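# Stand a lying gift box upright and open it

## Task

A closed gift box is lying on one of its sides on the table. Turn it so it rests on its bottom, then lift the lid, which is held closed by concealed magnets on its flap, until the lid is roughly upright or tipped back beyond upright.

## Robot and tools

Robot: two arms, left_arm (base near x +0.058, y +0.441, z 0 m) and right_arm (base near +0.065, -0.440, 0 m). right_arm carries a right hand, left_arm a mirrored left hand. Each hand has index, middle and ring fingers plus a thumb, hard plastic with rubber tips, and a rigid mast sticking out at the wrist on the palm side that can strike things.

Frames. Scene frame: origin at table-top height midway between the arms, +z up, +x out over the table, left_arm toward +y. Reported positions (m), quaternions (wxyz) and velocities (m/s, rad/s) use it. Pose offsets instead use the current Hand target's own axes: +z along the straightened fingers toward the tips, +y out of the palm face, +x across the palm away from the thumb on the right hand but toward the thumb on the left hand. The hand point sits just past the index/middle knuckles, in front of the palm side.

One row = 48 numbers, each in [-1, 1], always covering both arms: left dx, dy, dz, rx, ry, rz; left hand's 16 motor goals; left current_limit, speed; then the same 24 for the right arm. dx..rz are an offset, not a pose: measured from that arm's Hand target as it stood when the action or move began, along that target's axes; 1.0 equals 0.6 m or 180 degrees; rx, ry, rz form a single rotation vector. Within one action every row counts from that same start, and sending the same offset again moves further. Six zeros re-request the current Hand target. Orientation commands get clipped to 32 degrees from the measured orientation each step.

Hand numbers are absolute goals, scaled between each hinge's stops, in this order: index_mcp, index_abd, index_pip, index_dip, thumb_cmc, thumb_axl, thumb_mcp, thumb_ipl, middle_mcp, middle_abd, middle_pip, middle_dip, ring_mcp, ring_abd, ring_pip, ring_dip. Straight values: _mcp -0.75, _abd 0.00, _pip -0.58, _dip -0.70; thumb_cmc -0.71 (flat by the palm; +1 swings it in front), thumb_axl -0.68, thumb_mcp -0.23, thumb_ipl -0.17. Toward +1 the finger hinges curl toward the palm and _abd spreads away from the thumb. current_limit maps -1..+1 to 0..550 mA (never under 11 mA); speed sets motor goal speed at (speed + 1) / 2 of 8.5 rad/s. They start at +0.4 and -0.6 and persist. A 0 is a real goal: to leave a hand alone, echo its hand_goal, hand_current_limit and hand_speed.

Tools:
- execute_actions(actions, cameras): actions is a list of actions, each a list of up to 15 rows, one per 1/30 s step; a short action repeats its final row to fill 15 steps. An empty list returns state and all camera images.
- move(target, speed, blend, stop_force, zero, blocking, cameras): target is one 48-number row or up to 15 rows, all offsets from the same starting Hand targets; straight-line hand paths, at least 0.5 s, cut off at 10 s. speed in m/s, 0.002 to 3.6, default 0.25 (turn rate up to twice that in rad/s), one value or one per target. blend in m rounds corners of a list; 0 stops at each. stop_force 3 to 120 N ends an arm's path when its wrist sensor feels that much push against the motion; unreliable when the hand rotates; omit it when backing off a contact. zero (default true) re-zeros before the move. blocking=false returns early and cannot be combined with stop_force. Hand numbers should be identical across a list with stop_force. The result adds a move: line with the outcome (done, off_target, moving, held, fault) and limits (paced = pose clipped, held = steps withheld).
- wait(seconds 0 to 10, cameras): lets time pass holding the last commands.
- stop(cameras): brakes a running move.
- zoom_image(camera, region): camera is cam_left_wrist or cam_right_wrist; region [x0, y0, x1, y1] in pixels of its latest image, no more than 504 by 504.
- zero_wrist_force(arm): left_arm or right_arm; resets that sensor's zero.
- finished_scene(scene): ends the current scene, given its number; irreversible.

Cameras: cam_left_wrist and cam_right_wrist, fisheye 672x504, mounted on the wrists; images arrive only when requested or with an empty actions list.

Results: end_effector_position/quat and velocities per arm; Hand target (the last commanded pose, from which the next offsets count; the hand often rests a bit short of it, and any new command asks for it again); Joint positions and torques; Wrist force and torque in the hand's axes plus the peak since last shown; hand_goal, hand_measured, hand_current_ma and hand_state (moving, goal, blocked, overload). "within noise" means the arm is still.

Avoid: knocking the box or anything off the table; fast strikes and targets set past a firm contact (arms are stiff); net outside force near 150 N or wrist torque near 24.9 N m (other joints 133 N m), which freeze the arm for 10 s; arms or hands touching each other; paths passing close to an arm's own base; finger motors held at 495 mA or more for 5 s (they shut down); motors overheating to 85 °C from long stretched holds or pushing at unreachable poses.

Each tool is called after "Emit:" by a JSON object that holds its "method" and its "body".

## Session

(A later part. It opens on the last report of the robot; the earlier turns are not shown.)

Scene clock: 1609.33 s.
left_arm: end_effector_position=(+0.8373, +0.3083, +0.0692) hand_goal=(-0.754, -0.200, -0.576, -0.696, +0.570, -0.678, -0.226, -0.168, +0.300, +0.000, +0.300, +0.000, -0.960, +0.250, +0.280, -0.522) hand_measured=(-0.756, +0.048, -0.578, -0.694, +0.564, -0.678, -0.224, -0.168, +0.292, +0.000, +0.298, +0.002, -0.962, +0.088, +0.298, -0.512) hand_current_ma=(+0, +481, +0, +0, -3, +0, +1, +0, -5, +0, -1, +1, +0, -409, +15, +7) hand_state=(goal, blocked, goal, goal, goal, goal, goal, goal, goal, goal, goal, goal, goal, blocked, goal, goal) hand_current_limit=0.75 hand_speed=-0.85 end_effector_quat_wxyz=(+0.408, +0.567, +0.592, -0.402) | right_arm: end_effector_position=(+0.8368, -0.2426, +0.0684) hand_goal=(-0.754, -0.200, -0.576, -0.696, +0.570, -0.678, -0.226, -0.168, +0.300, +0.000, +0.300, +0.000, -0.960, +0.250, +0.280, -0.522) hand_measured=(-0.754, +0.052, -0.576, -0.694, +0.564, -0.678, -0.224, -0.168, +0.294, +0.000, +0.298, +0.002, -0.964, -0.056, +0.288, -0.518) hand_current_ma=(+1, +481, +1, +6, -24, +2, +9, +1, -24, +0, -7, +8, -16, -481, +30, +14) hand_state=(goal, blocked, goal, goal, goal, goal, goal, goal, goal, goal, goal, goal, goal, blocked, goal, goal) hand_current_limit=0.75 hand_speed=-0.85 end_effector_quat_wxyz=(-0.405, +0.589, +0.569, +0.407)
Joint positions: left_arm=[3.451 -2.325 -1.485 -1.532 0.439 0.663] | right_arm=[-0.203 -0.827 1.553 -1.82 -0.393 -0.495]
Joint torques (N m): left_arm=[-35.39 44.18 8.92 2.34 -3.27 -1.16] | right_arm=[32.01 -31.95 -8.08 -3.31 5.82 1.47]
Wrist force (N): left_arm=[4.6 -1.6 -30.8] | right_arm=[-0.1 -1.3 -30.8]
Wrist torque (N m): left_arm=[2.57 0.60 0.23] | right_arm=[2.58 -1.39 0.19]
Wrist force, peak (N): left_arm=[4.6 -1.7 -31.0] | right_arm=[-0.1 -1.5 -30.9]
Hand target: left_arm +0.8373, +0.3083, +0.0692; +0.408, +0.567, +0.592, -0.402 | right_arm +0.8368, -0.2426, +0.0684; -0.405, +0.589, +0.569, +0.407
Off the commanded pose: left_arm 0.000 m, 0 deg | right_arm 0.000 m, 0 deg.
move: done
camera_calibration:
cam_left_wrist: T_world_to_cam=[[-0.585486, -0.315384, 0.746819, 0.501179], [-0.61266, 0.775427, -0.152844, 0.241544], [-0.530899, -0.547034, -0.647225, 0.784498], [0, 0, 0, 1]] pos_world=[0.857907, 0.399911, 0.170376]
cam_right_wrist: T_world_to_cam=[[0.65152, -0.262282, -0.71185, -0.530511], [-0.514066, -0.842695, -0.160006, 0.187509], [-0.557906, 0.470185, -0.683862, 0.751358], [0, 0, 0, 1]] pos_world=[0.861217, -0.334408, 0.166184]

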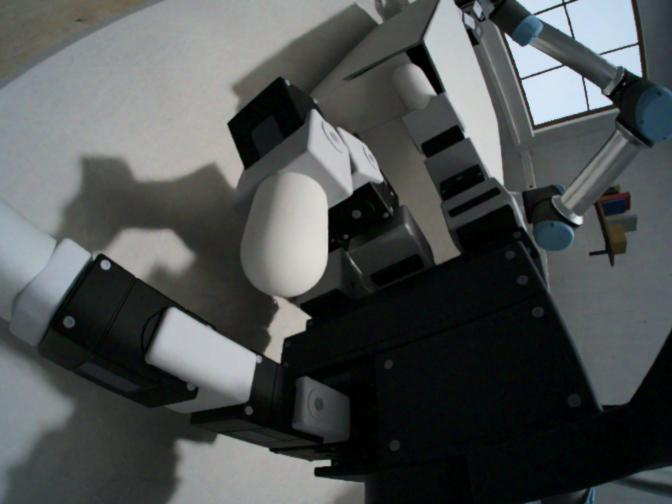

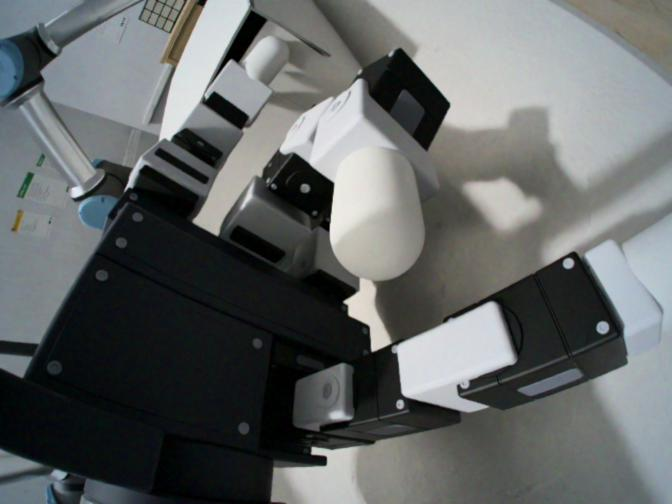

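Emit:
{"method": "move", "body": {"target": [[0.0011,0,-0.0031,0,0,0,-0.754,0,-0.576,-0.696,0.57,-0.678,-0.226,-0.168,0.3,0,0.3,0,-0.959,0.3,0.28,-0.522,0.75,-0.8,-0.0011,0,-0.0031,0,0,0,-0.754,0,-0.576,-0.696,0.57,-0.678,-0.226,-0.168,0.3,0,0.3,0,-0.959,0.3,0.28,-0.522,0.75,-0.8],[-0.0459,0,-0.0202,0,0,0,-0.754,0,-0.576,-0.696,0.57,-0.678,-0.226,-0.168,0.3,0,0.3,0,-0.959,0.3,0.28,-0.522,0.75,-0.8,0.0459,0,-0.0202,0,0,0,-0.754,0,-0.576,-0.696,0.57,-0.678,-0.226,-0.168,0.3,0,0.3,0,-0.959,0.3,0.28,-0.522,0.75,-0.8]], "speed": 0.03, "cameras": ["all"]}}

Emit:
{"method": "zoom_image", "body": {"camera": "cam_right_wrist", "region": [180, 0, 460, 250]}}

Scene clock: 1624.07 s.
left_arm: end_effector_position=(+0.8377, +0.3103, +0.0990) hand_goal=(-0.754, +0.000, -0.576, -0.696, +0.570, -0.678, -0.226, -0.168, +0.300, +0.000, +0.300, +0.000, -0.960, +0.300, +0.280, -0.522) hand_measured=(-0.754, -0.002, -0.578, -0.694, +0.564, -0.678, -0.224, -0.168, +0.292, +0.000, +0.298, +0.002, -0.958, +0.272, +0.284, -0.520) hand_current_ma=(+0, +0, +0, +0, -3, +0, +1, +0, -5, +0, -1, +1, +0, -23, +1, +1) hand_state=(goal, goal, goal, goal, goal, goal, goal, goal, goal, goal, goal, goal, goal, blocked, goal, goal) hand_current_limit=0.75 hand_speed=-0.80 end_effector_quat_wxyz=(+0.408, +0.567, +0.592, -0.402) | right_arm: end_effector_position=(+0.8372, -0.2446, +0.0982) hand_goal=(-0.754, +0.000, -0.576, -0.696, +0.570, -0.678, -0.226, -0.168, +0.300, +0.000, +0.300, +0.000, -0.960, +0.300, +0.280, -0.522) hand_measured=(-0.750, -0.002, -0.574, -0.694, +0.564, -0.678, -0.224, -0.168, +0.294, +0.000, +0.298, +0.002, -0.960, +0.292, +0.282, -0.520) hand_current_ma=(+13, -3, +4, +6, -24, +2, +9, +1, -24, +0, -7, +8, +1, -23, +9, +8) hand_state=(goal, goal, goal, goal, goal, goal, goal, goal, goal, goal, goal, goal, goal, goal, goal, goal) hand_current_limit=0.75 hand_speed=-0.80 end_effector_quat_wxyz=(-0.405, +0.589, +0.569, +0.407) end_effector_velocity=(+0.000, +0.000, +0.001) end_effector_angular_velocity=(+0.000, +0.001, +0.000)
Joint positions: left_arm=[3.454 -2.284 -1.467 -1.595 0.44 0.668] | right_arm=[-0.206 -0.871 1.538 -1.755 -0.395 -0.502]
Joint velocities: left_arm=[within noise] | right_arm=[0 -0.002 -0.001 0.005 0 -0.001]
Joint torques (N m): left_arm=[-13.63 52.47 28.11 -0.53 -2.24 2.25] | right_arm=[9.11 -63.82 -25.11 0.3 2.69 -0.86]
Wrist force (N): left_arm=[1.1 0.8 -1.3] | right_arm=[4.2 0.4 0.3]
Wrist torque (N m): left_arm=[0.41 0.18 0.09] | right_arm=[0.15 -0.74 0.44]
Wrist force, peak (N): left_arm=[7.0 -1.1 -30.9] | right_arm=[-0.1 -1.5 -31.1]
Hand target: left_arm +0.8377, +0.3103, +0.0992; +0.408, +0.567, +0.592, -0.402 | right_arm +0.8372, -0.2446, +0.0984; -0.405, +0.589, +0.569, +0.407
Off the commanded pose: left_arm 0.000 m, 0 deg | right_arm 0.000 m, 0 deg.
move: done
camera_calibration:
cam_left_wrist: T_world_to_cam=[[-0.585486, -0.315384, 0.746819, 0.479757], [-0.61266, 0.775427, -0.152844, 0.244871], [-0.530899, -0.547034, -0.647225, 0.805037], [0, 0, 0, 1]] pos_world=[0.858307, 0.401811, 0.200176]
cam_right_wrist: T_world_to_cam=[[0.651486, -0.262336, -0.711861, -0.510025], [-0.514108, -0.842678, -0.15996, 0.190761], [-0.557907, 0.470185, -0.683862, 0.773017], [0, 0, 0, 1]] pos_world=[0.861617, -0.336508, 0.196084]

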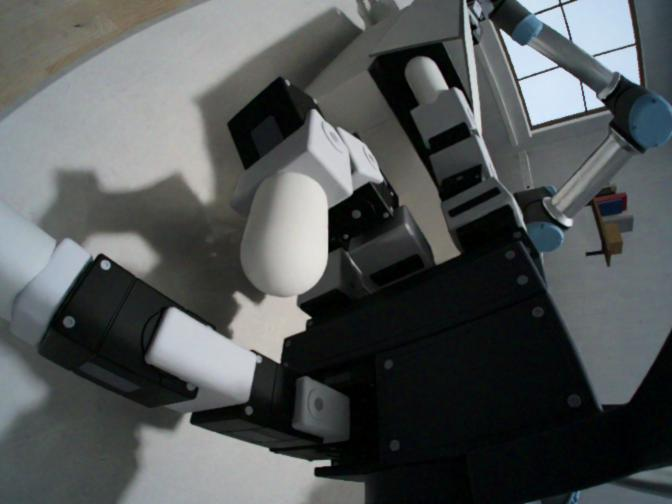

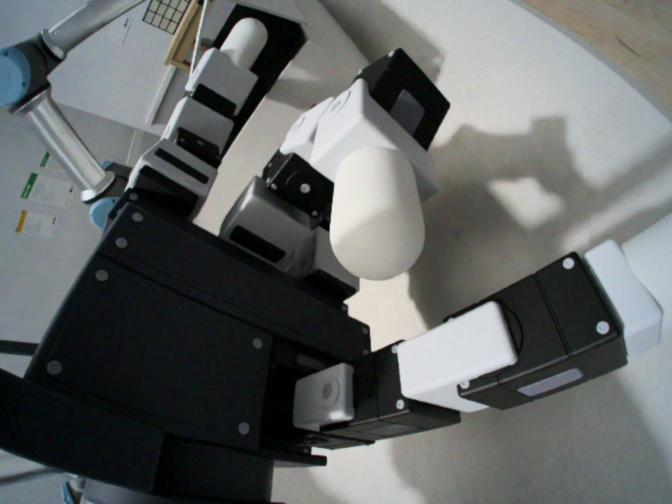

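Scaled by 1.800 from the camera's 672x504 image, which has a finer 960x720 frame.

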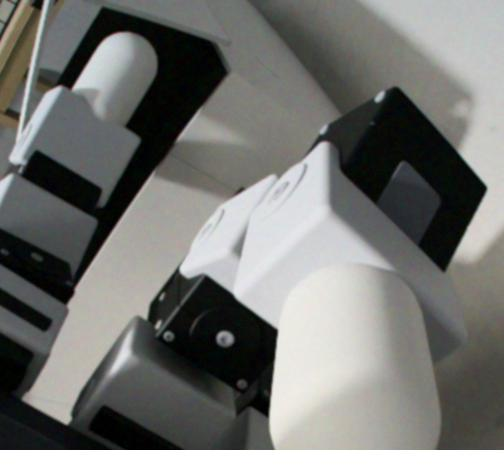

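Emit:
{"method": "move", "body": {"target": [[-0.141,0,-0.0513,0,0,0,-0.754,0,-0.576,-0.696,0.57,-0.678,-0.226,-0.168,0.3,0,0.3,0,-0.959,0.3,0.28,-0.522,0.75,-0.8,0.141,0,-0.0513,0,0,0,-0.754,0,-0.576,-0.696,0.57,-0.678,-0.226,-0.168,0.3,0,0.3,0,-0.959,0.3,0.28,-0.522,0.75,-0.8],[-0.1638,0,0.0113,0,0,0,-0.754,0,-0.576,-0.696,0.57,-0.678,-0.226,-0.168,0.3,0,0.3,0,-0.959,0.3,0.28,-0.522,0.75,-0.8,0.1638,0,0.0113,0,0,0,-0.754,0,-0.576,-0.696,0.57,-0.678,-0.226,-0.168,0.3,0,0.3,0,-0.959,0.3,0.28,-0.522,0.75,-0.8]], "speed": 0.08, "cameras": ["all"]}}

Scene clock: 1651.87 s.
left_arm: end_effector_position=(+0.8402, +0.2703, +0.1892) hand_goal=(-0.754, +0.000, -0.576, -0.696, +0.570, -0.678, -0.226, -0.168, +0.300, +0.000, +0.300, +0.000, -0.960, +0.300, +0.280, -0.522) hand_measured=(-0.754, -0.002, -0.578, -0.694, +0.564, -0.678, -0.224, -0.168, +0.292, +0.000, +0.298, +0.002, -0.960, +0.296, +0.282, -0.520) hand_current_ma=(+0, +0, +0, +0, -3, +0, +1, +0, -5, +0, -1, +1, +0, -1, +1, +0) hand_state=(goal, goal, goal, goal, goal, goal, goal, goal, goal, goal, goal, goal, goal, goal, goal, goal) hand_current_limit=0.75 hand_speed=-0.80 end_effector_quat_wxyz=(+0.408, +0.567, +0.592, -0.402) | right_arm: end_effector_position=(+0.8394, -0.2049, +0.1885) hand_goal=(-0.754, +0.000, -0.576, -0.696, +0.570, -0.678, -0.226, -0.168, +0.300, +0.000, +0.300, +0.000, -0.960, +0.300, +0.280, -0.522) hand_measured=(-0.750, -0.002, -0.574, -0.694, +0.562, -0.678, -0.224, -0.168, +0.294, +0.000, +0.298, +0.002, -0.958, +0.298, +0.282, -0.520) hand_current_ma=(+12, -3, +4, +6, -24, +2, +9, +1, -23, +0, -7, +8, +8, -8, +9, +4) hand_state=(goal, goal, goal, goal, goal, goal, goal, goal, goal, goal, goal, goal, goal, goal, goal, goal) hand_current_limit=0.75 hand_speed=-0.80 end_effector_quat_wxyz=(-0.405, +0.589, +0.569, +0.407)
Joint positions: left_arm=[3.396 -2.173 -1.423 -1.644 0.409 0.551] | right_arm=[-0.147 -0.978 1.49 -1.733 -0.371 -0.358]
Joint torques (N m): left_arm=[-14.12 49.62 16.33 3.72 -3.09 -1.34] | right_arm=[12.21 -34.26 -13.92 -4.44 3.95 1.53]
Wrist force (N): left_arm=[1.0 1.3 -3.0] | right_arm=[3.8 0.4 0.5]
Wrist torque (N m): left_arm=[0.56 -0.04 0.06] | right_arm=[0.09 -0.70 0.35]
Wrist force, peak (N): left_arm=[2.8 1.0 -3.5] | right_arm=[3.9 0.1 -3.0]
Hand target: left_arm +0.8402, +0.2702, +0.1892; +0.408, +0.567, +0.592, -0.402 | right_arm +0.8394, -0.2048, +0.1885; -0.405, +0.589, +0.569, +0.407
Off the commanded pose: left_arm 0.000 m, 0 deg | right_arm 0.000 m, 0 deg.
move: done
camera_calibration:
cam_left_wrist: T_world_to_cam=[[-0.585527, -0.315299, 0.746823, 0.40132], [-0.612534, 0.775531, -0.152822, 0.291037], [-0.531, -0.546936, -0.647225, 0.84285], [0, 0, 0, 1]] pos_world=[0.860807, 0.361812, 0.290276]
cam_right_wrist: T_world_to_cam=[[0.651546, -0.262187, -0.711861, -0.436815], [-0.51393, -0.842783, -0.159979, 0.239681], [-0.557999, 0.470081, -0.683858, 0.817263], [0, 0, 0, 1]] pos_world=[0.863817, -0.296708, 0.286284]

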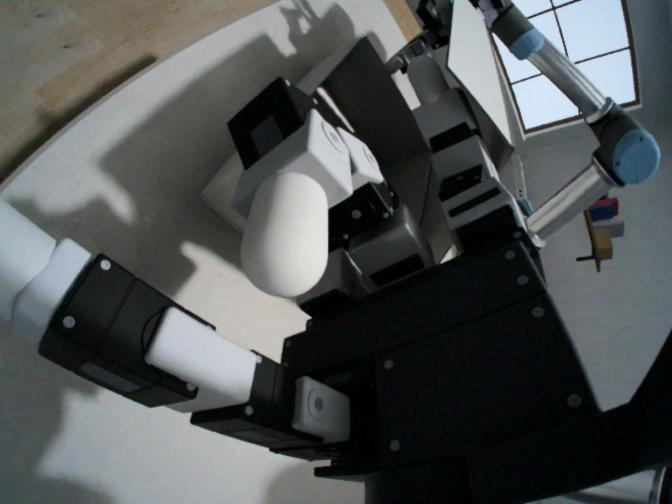

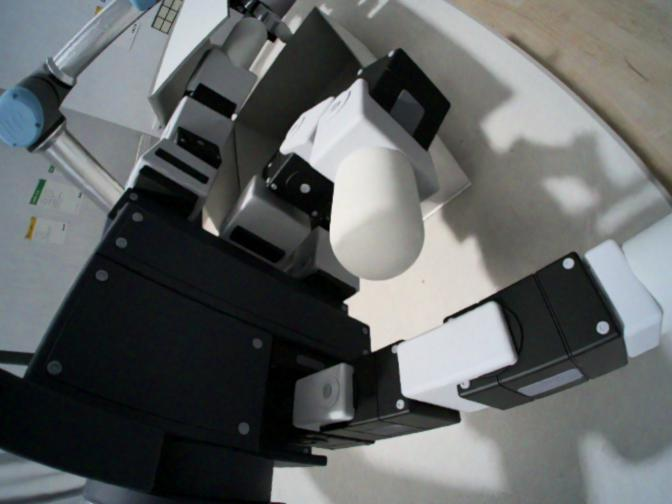

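Emit:
{"method": "move", "body": {"target": [[-0.094,-0.2,-0.0342,0,0,0,-0.754,0,-0.576,-0.696,0.57,-0.678,-0.226,-0.168,0.3,0,0.3,0,-0.959,0.3,0.28,-0.522,0.75,-0.8,0.094,-0.2,-0.0342,0,0,0,-0.754,0,-0.576,-0.696,0.57,-0.678,-0.226,-0.168,0.3,0,0.3,0,-0.959,0.3,0.28,-0.522,0.75,-0.8],[-0.0783,-0.3667,-0.0285,0,0,0,-0.754,0,-0.576,-0.696,0.57,-0.678,-0.226,-0.168,0.3,0,0.3,0,-0.959,0.3,0.28,-0.522,0.75,-0.8,0.0783,-0.3667,-0.0285,0,0,0,-0.754,0,-0.576,-0.696,0.57,-0.678,-0.226,-0.168,0.3,0,0.3,0,-0.959,0.3,0.28,-0.522,0.75,-0.8]], "speed": 0.08, "blend": [0.03,0], "cameras": ["all"]}}

Scene clock: 1676.37 s.
left_arm: end_effector_position=(+0.6212, +0.2626, +0.2421) hand_goal=(-0.754, +0.000, -0.576, -0.696, +0.570, -0.678, -0.226, -0.168, +0.300, +0.000, +0.300, +0.000, -0.960, +0.300, +0.280, -0.522) hand_measured=(-0.726, +0.000, -0.566, -0.694, +0.564, -0.678, -0.224, -0.168, +0.292, +0.000, +0.298, +0.002, -1.000, +0.300, +0.282, -0.520) hand_current_ma=(+34, +0, +6, +0, -3, +0, +1, +0, -5, +0, -1, +1, -60, +0, +1, +0) hand_state=(blocked, goal, goal, goal, goal, goal, goal, goal, goal, goal, goal, goal, blocked, goal, goal, goal) hand_current_limit=0.75 hand_speed=-0.80 end_effector_quat_wxyz=(+0.408, +0.567, +0.592, -0.402) | right_arm: end_effector_position=(+0.6204, -0.1993, +0.2415) hand_goal=(-0.754, +0.000, -0.576, -0.696, +0.570, -0.678, -0.226, -0.168, +0.300, +0.000, +0.300, +0.000, -0.960, +0.300, +0.280, -0.522) hand_measured=(-0.698, +0.000, -0.558, -0.694, +0.562, -0.678, -0.224, -0.168, +0.294, +0.000, +0.298, +0.002, -1.000, +0.288, +0.282, -0.520) hand_current_ma=(+253, -2, +70, +6, -25, +2, +9, +1, -23, +0, -7, +8, -170, -37, +8, +4) hand_state=(blocked, goal, goal, goal, goal, goal, goal, goal, goal, goal, goal, goal, blocked, goal, goal, goal) hand_current_limit=0.75 hand_speed=-0.80 end_effector_quat_wxyz=(-0.405, +0.589, +0.569, +0.407)
Joint positions: left_arm=[3.495 -1.639 -1.977 -1.797 0.466 0.742] | right_arm=[-0.208 -1.52 2.049 -1.612 -0.396 -0.508]
Joint torques (N m): left_arm=[-18.95 29.21 6.31 -3.12 -2.27 1.34] | right_arm=[15.92 -39.13 -7.24 2.34 1.5 -0.25]
Wrist force (N): left_arm=[20.8 3.7 -63.3] | right_arm=[-14.6 4.6 -61.9]
Wrist torque (N m): left_arm=[7.40 -3.86 2.39] | right_arm=[6.72 2.94 -1.64]
Wrist force, peak (N): left_arm=[22.8 3.5 -70.3] | right_arm=[-16.9 4.9 -68.9]
Hand target: left_arm +0.6210, +0.2627, +0.2421; +0.408, +0.567, +0.592, -0.402 | right_arm +0.6202, -0.1993, +0.2415; -0.405, +0.589, +0.569, +0.407
Off the commanded pose: left_arm 0.000 m, 0 deg | right_arm 0.000 m, 0 deg.
move: done
camera_calibration:
cam_left_wrist: T_world_to_cam=[[-0.585503, -0.3154, 0.746799, 0.231141], [-0.612618, 0.77547, -0.152794, 0.170953], [-0.530928, -0.546964, -0.64726, 0.756683], [0, 0, 0, 1]] pos_world=[0.641807, 0.354211, 0.343276]
cam_right_wrist: T_world_to_cam=[[0.651482, -0.262341, -0.711862, -0.254868], [-0.514112, -0.842676, -0.159955, 0.140417], [-0.557907, 0.470185, -0.683861, 0.728589], [0, 0, 0, 1]] pos_world=[0.644717, -0.291108, 0.339284]

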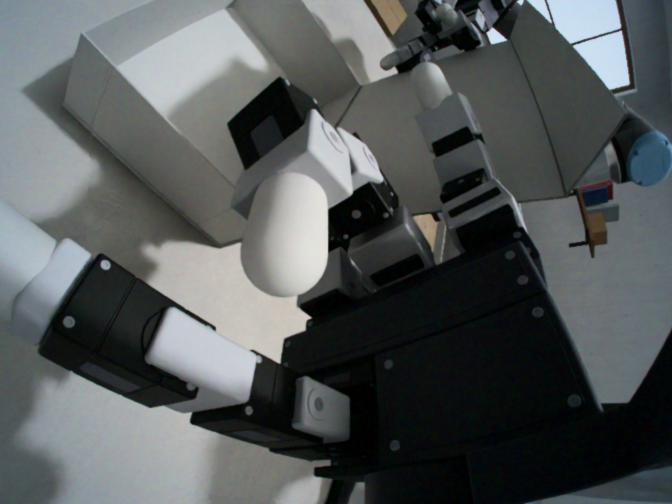

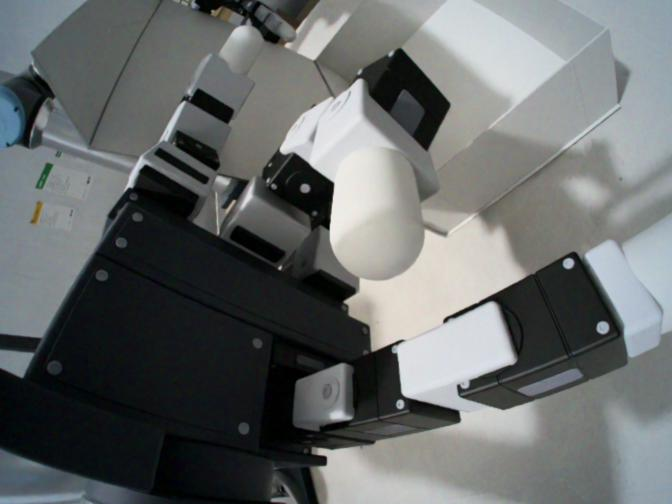

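Emit:
{"method": "move", "body": {"target": [[0.0068,0,-0.0188,0,0,0,-0.754,0,-0.576,-0.696,0.57,-0.678,-0.226,-0.168,0.3,0,0.3,0,-0.959,0.3,0.28,-0.522,0.75,-0.8,-0.0068,0,-0.0188,0,0,0,-0.754,0,-0.576,-0.696,0.57,-0.678,-0.226,-0.168,0.3,0,0.3,0,-0.959,0.3,0.28,-0.522,0.75,-0.8],[0.1008,-0.15,0.0154,0,0,0,-0.754,0,-0.576,-0.696,0.57,-0.678,-0.226,-0.168,0.3,0,0.3,0,-0.959,0.3,0.28,-0.522,0.75,-0.8,-0.1008,-0.15,0.0154,0,0,0,-0.754,0,-0.576,-0.696,0.57,-0.678,-0.226,-0.168,0.3,0,0.3,0,-0.959,0.3,0.28,-0.522,0.75,-0.8]], "speed": [0.03,0.06], "cameras": ["all"]}}

Scene clock: 1693.70 s.
left_arm: end_effector_position=(+0.5300, +0.2717, +0.1834) hand_goal=(-0.754, +0.000, -0.576, -0.696, +0.570, -0.678, -0.226, -0.168, +0.300, +0.000, +0.300, +0.000, -0.960, +0.300, +0.280, -0.522) hand_measured=(-0.752, -0.002, -0.574, -0.694, +0.564, -0.678, -0.224, -0.168, +0.292, +0.000, +0.298, +0.002, -0.962, +0.300, +0.282, -0.520) hand_current_ma=(+1, +0, +1, +0, -3, +0, +1, +0, -5, +0, -1, +1, +0, +0, +1, +0) hand_state=(goal, goal, goal, goal, goal, goal, goal, goal, goal, goal, goal, goal, goal, goal, goal, goal) hand_current_limit=0.75 hand_speed=-0.80 end_effector_quat_wxyz=(+0.408, +0.567, +0.592, -0.402) | right_arm: end_effector_position=(+0.5293, -0.2089, +0.1828) hand_goal=(-0.754, +0.000, -0.576, -0.696, +0.570, -0.678, -0.226, -0.168, +0.300, +0.000, +0.300, +0.000, -0.960, +0.300, +0.280, -0.522) hand_measured=(-0.750, -0.002, -0.574, -0.694, +0.562, -0.678, -0.224, -0.168, +0.294, +0.000, +0.298, +0.002, -0.962, +0.292, +0.282, -0.520) hand_current_ma=(+12, -3, +9, +6, -25, +2, +9, +1, -23, +0, -7, +8, -5, -26, +8, +4) hand_state=(goal, goal, goal, goal, goal, goal, goal, goal, goal, goal, goal, goal, goal, goal, goal, goal) hand_current_limit=0.75 hand_speed=-0.80 end_effector_quat_wxyz=(-0.405, +0.589, +0.569, +0.407) end_effector_velocity=(-0.002, +0.000, -0.001) end_effector_angular_velocity=(+0.000, +0.002, +0.000)
Joint positions: left_arm=[3.602 -1.507 -2.253 -1.791 0.541 0.901] | right_arm=[-0.289 -1.656 2.323 -1.597 -0.439 -0.676]
Joint velocities: left_arm=[within noise] | right_arm=[-0.001 -0.002 0.005 0.001 -0.001 -0.002]
Joint torques (N m): left_arm=[14.21 20.12 12.97 2.35 0.52 2.09] | right_arm=[-12.94 -29.3 -10.92 0.61 -0.7 -1.1]
Wrist force (N): left_arm=[0.1 1.1 -1.0] | right_arm=[4.0 0.0 1.3]
Wrist torque (N m): left_arm=[0.40 0.09 -0.07] | right_arm=[-0.03 -0.73 0.47]
Wrist force, peak (N): left_arm=[20.3 3.7 -63.6] | right_arm=[-14.6 4.8 -61.9]
Hand target: left_arm +0.5299, +0.2717, +0.1834; +0.408, +0.567, +0.592, -0.402 | right_arm +0.5291, -0.2089, +0.1827; -0.405, +0.589, +0.569, +0.407
Off the commanded pose: left_arm 0.000 m, 0 deg | right_arm 0.000 m, 0 deg.
move: done
camera_calibration:
cam_left_wrist: T_world_to_cam=[[-0.585503, -0.3154, 0.746799, 0.224418], [-0.612618, 0.77547, -0.152794, 0.0991338], [-0.530928, -0.546964, -0.64726, 0.675191], [0, 0, 0, 1]] pos_world=[0.550607, 0.363211, 0.284576]
cam_right_wrist: T_world_to_cam=[[0.651534, -0.262294, -0.711832, -0.239846], [-0.514019, -0.842734, -0.159949, 0.076032], [-0.557931, 0.470108, -0.683894, 0.642135], [0, 0, 0, 1]] pos_world=[0.553617, -0.300708, 0.280584]

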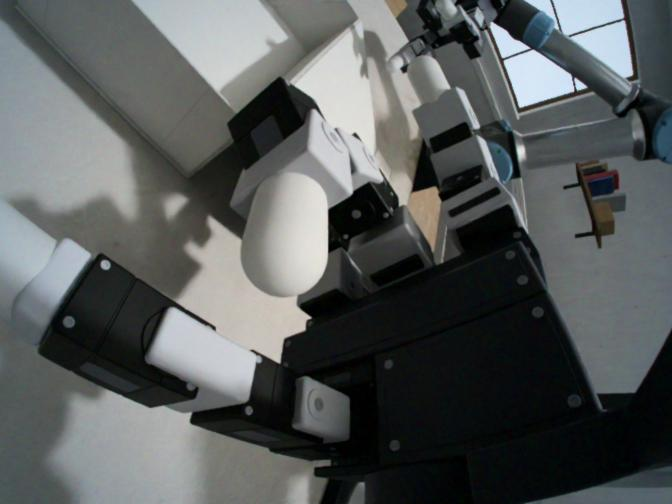

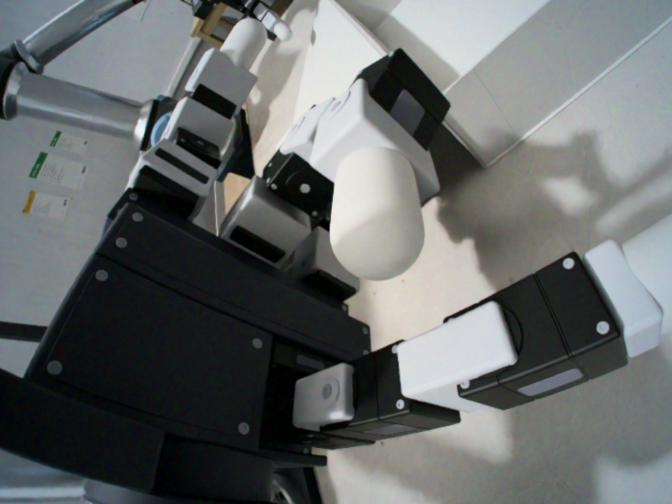

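Emit:
{"method": "zoom_image", "body": {"camera": "cam_left_wrist", "region": [160, 0, 460, 220]}}

Emit:
{"method": "zoom_image", "body": {"camera": "cam_right_wrist", "region": [200, 0, 500, 220]}}

Scaled by 1.680 from the camera's 672x504 image, which has a finer 960x720 frame.

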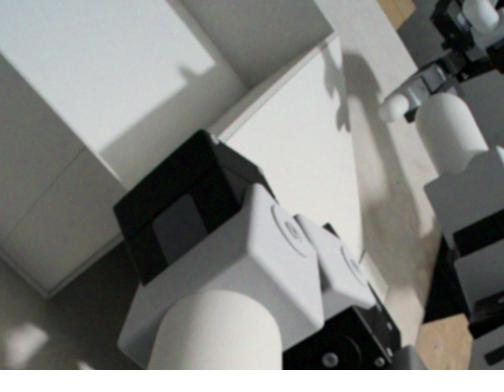

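Scaled by 1.680 from the camera's 672x504 image, which has a finer 960x720 frame.

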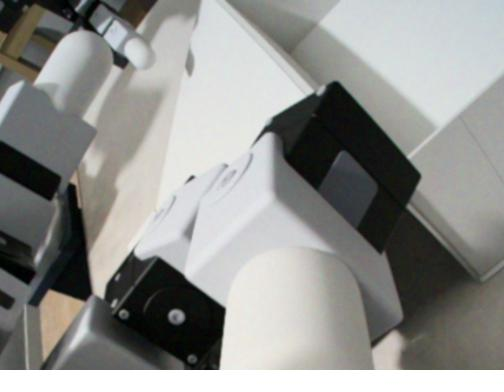

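Emit:
{"method": "move", "body": {"target": [-0.235,0,-0.0855,0,0,0,-0.754,0,-0.576,-0.696,0.57,-0.678,-0.226,-0.168,0.3,0,0.3,0,-0.959,0.3,0.28,-0.522,0.75,-0.8,0.235,0,-0.0855,0,0,0,-0.754,0,-0.576,-0.696,0.57,-0.678,-0.226,-0.168,0.3,0,0.3,0,-0.959,0.3,0.28,-0.522,0.75,-0.8], "speed": 0.1, "cameras": ["all"]}}

Emit:
{"method": "zoom_image", "body": {"camera": "cam_left_wrist", "region": [160, 0, 460, 220]}}

Scene clock: 1718.07 s.
left_arm: end_effector_position=(+0.5319, +0.2714, +0.3333) hand_goal=(-0.754, +0.000, -0.576, -0.696, +0.570, -0.678, -0.226, -0.168, +0.300, +0.000, +0.300, +0.000, -0.960, +0.300, +0.280, -0.522) hand_measured=(-0.752, -0.002, -0.574, -0.694, +0.564, -0.678, -0.224, -0.168, +0.292, +0.000, +0.298, +0.002, -0.962, +0.300, +0.282, -0.520) hand_current_ma=(+1, +0, +1, +0, -3, +0, +1, +0, -5, +0, -1, +1, +0, +0, +1, +0) hand_state=(goal, goal, goal, goal, goal, goal, goal, goal, goal, goal, goal, goal, goal, goal, goal, goal) hand_current_limit=0.75 hand_speed=-0.80 end_effector_quat_wxyz=(+0.408, +0.567, +0.592, -0.402) | right_arm: end_effector_position=(+0.5311, -0.2092, +0.3327) hand_goal=(-0.754, +0.000, -0.576, -0.696, +0.570, -0.678, -0.226, -0.168, +0.300, +0.000, +0.300, +0.000, -0.960, +0.300, +0.280, -0.522) hand_measured=(-0.750, -0.002, -0.574, -0.694, +0.562, -0.678, -0.224, -0.168, +0.294, +0.000, +0.298, +0.002, -0.962, +0.292, +0.282, -0.520) hand_current_ma=(+12, -3, +9, +6, -25, +2, +9, +1, -23, +0, -7, +8, -5, -26, +8, +4) hand_state=(goal, goal, goal, goal, goal, goal, goal, goal, goal, goal, goal, goal, goal, goal, goal, goal) hand_current_limit=0.75 hand_speed=-0.80 end_effector_quat_wxyz=(-0.405, +0.589, +0.569, +0.407)
Joint positions: left_arm=[3.599 -1.353 -1.965 -2.231 0.538 0.897] | right_arm=[-0.288 -1.833 2.039 -1.136 -0.439 -0.674]
Joint torques (N m): left_arm=[13.34 10.61 30.69 -1.3 0.31 2.09] | right_arm=[-13.68 2.39 -29.06 0.56 -0.69 -1.1]
Wrist force (N): left_arm=[0.2 0.8 -0.9] | right_arm=[3.9 0.1 1.3]
Wrist torque (N m): left_arm=[0.38 0.05 -0.07] | right_arm=[-0.02 -0.72 0.49]
Wrist force, peak (N): left_arm=[-0.1 0.9 -1.4] | right_arm=[4.6 0.1 1.1]
Hand target: left_arm +0.5319, +0.2715, +0.3334; +0.408, +0.567, +0.592, -0.402 | right_arm +0.5312, -0.2092, +0.3327; -0.405, +0.589, +0.569, +0.407
Off the commanded pose: left_arm 0.000 m, 0 deg | right_arm 0.000 m, 0 deg.
move: done
camera_calibration:
cam_left_wrist: T_world_to_cam=[[-0.585544, -0.315441, 0.74675, 0.113581], [-0.61261, 0.775478, -0.152785, 0.123345], [-0.530893, -0.546929, -0.647318, 0.773108], [0, 0, 0, 1]] pos_world=[0.552507, 0.363011, 0.434475]
cam_right_wrist: T_world_to_cam=[[0.651684, -0.262427, -0.711646, -0.13459], [-0.514062, -0.842699, -0.159993, 0.100801], [-0.557718, 0.470095, -0.684077, 0.745876], [0, 0, 0, 1]] pos_world=[0.555517, -0.301008, 0.430584]

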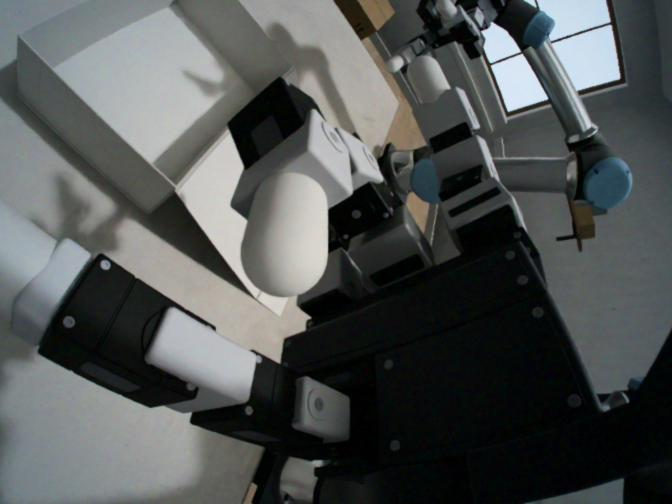

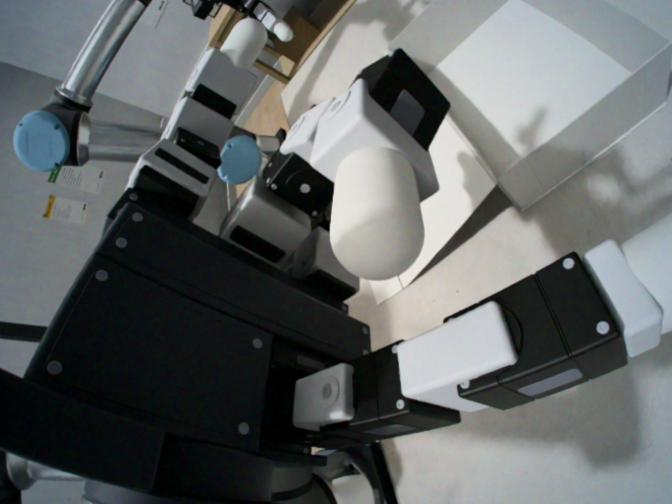

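Scaled by 1.680 from the camera's 672x504 image, which has a finer 960x720 frame.

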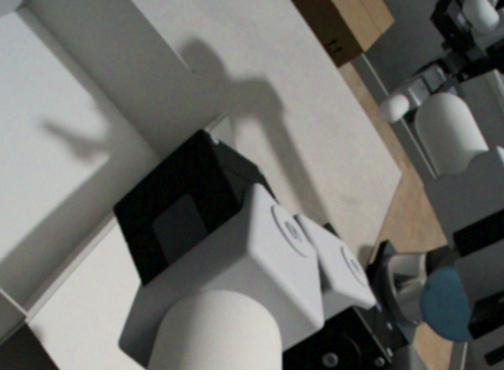

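Emit:
{"method": "finished_scene", "body": {"scene": 2}}

The scene is finished: the task was done.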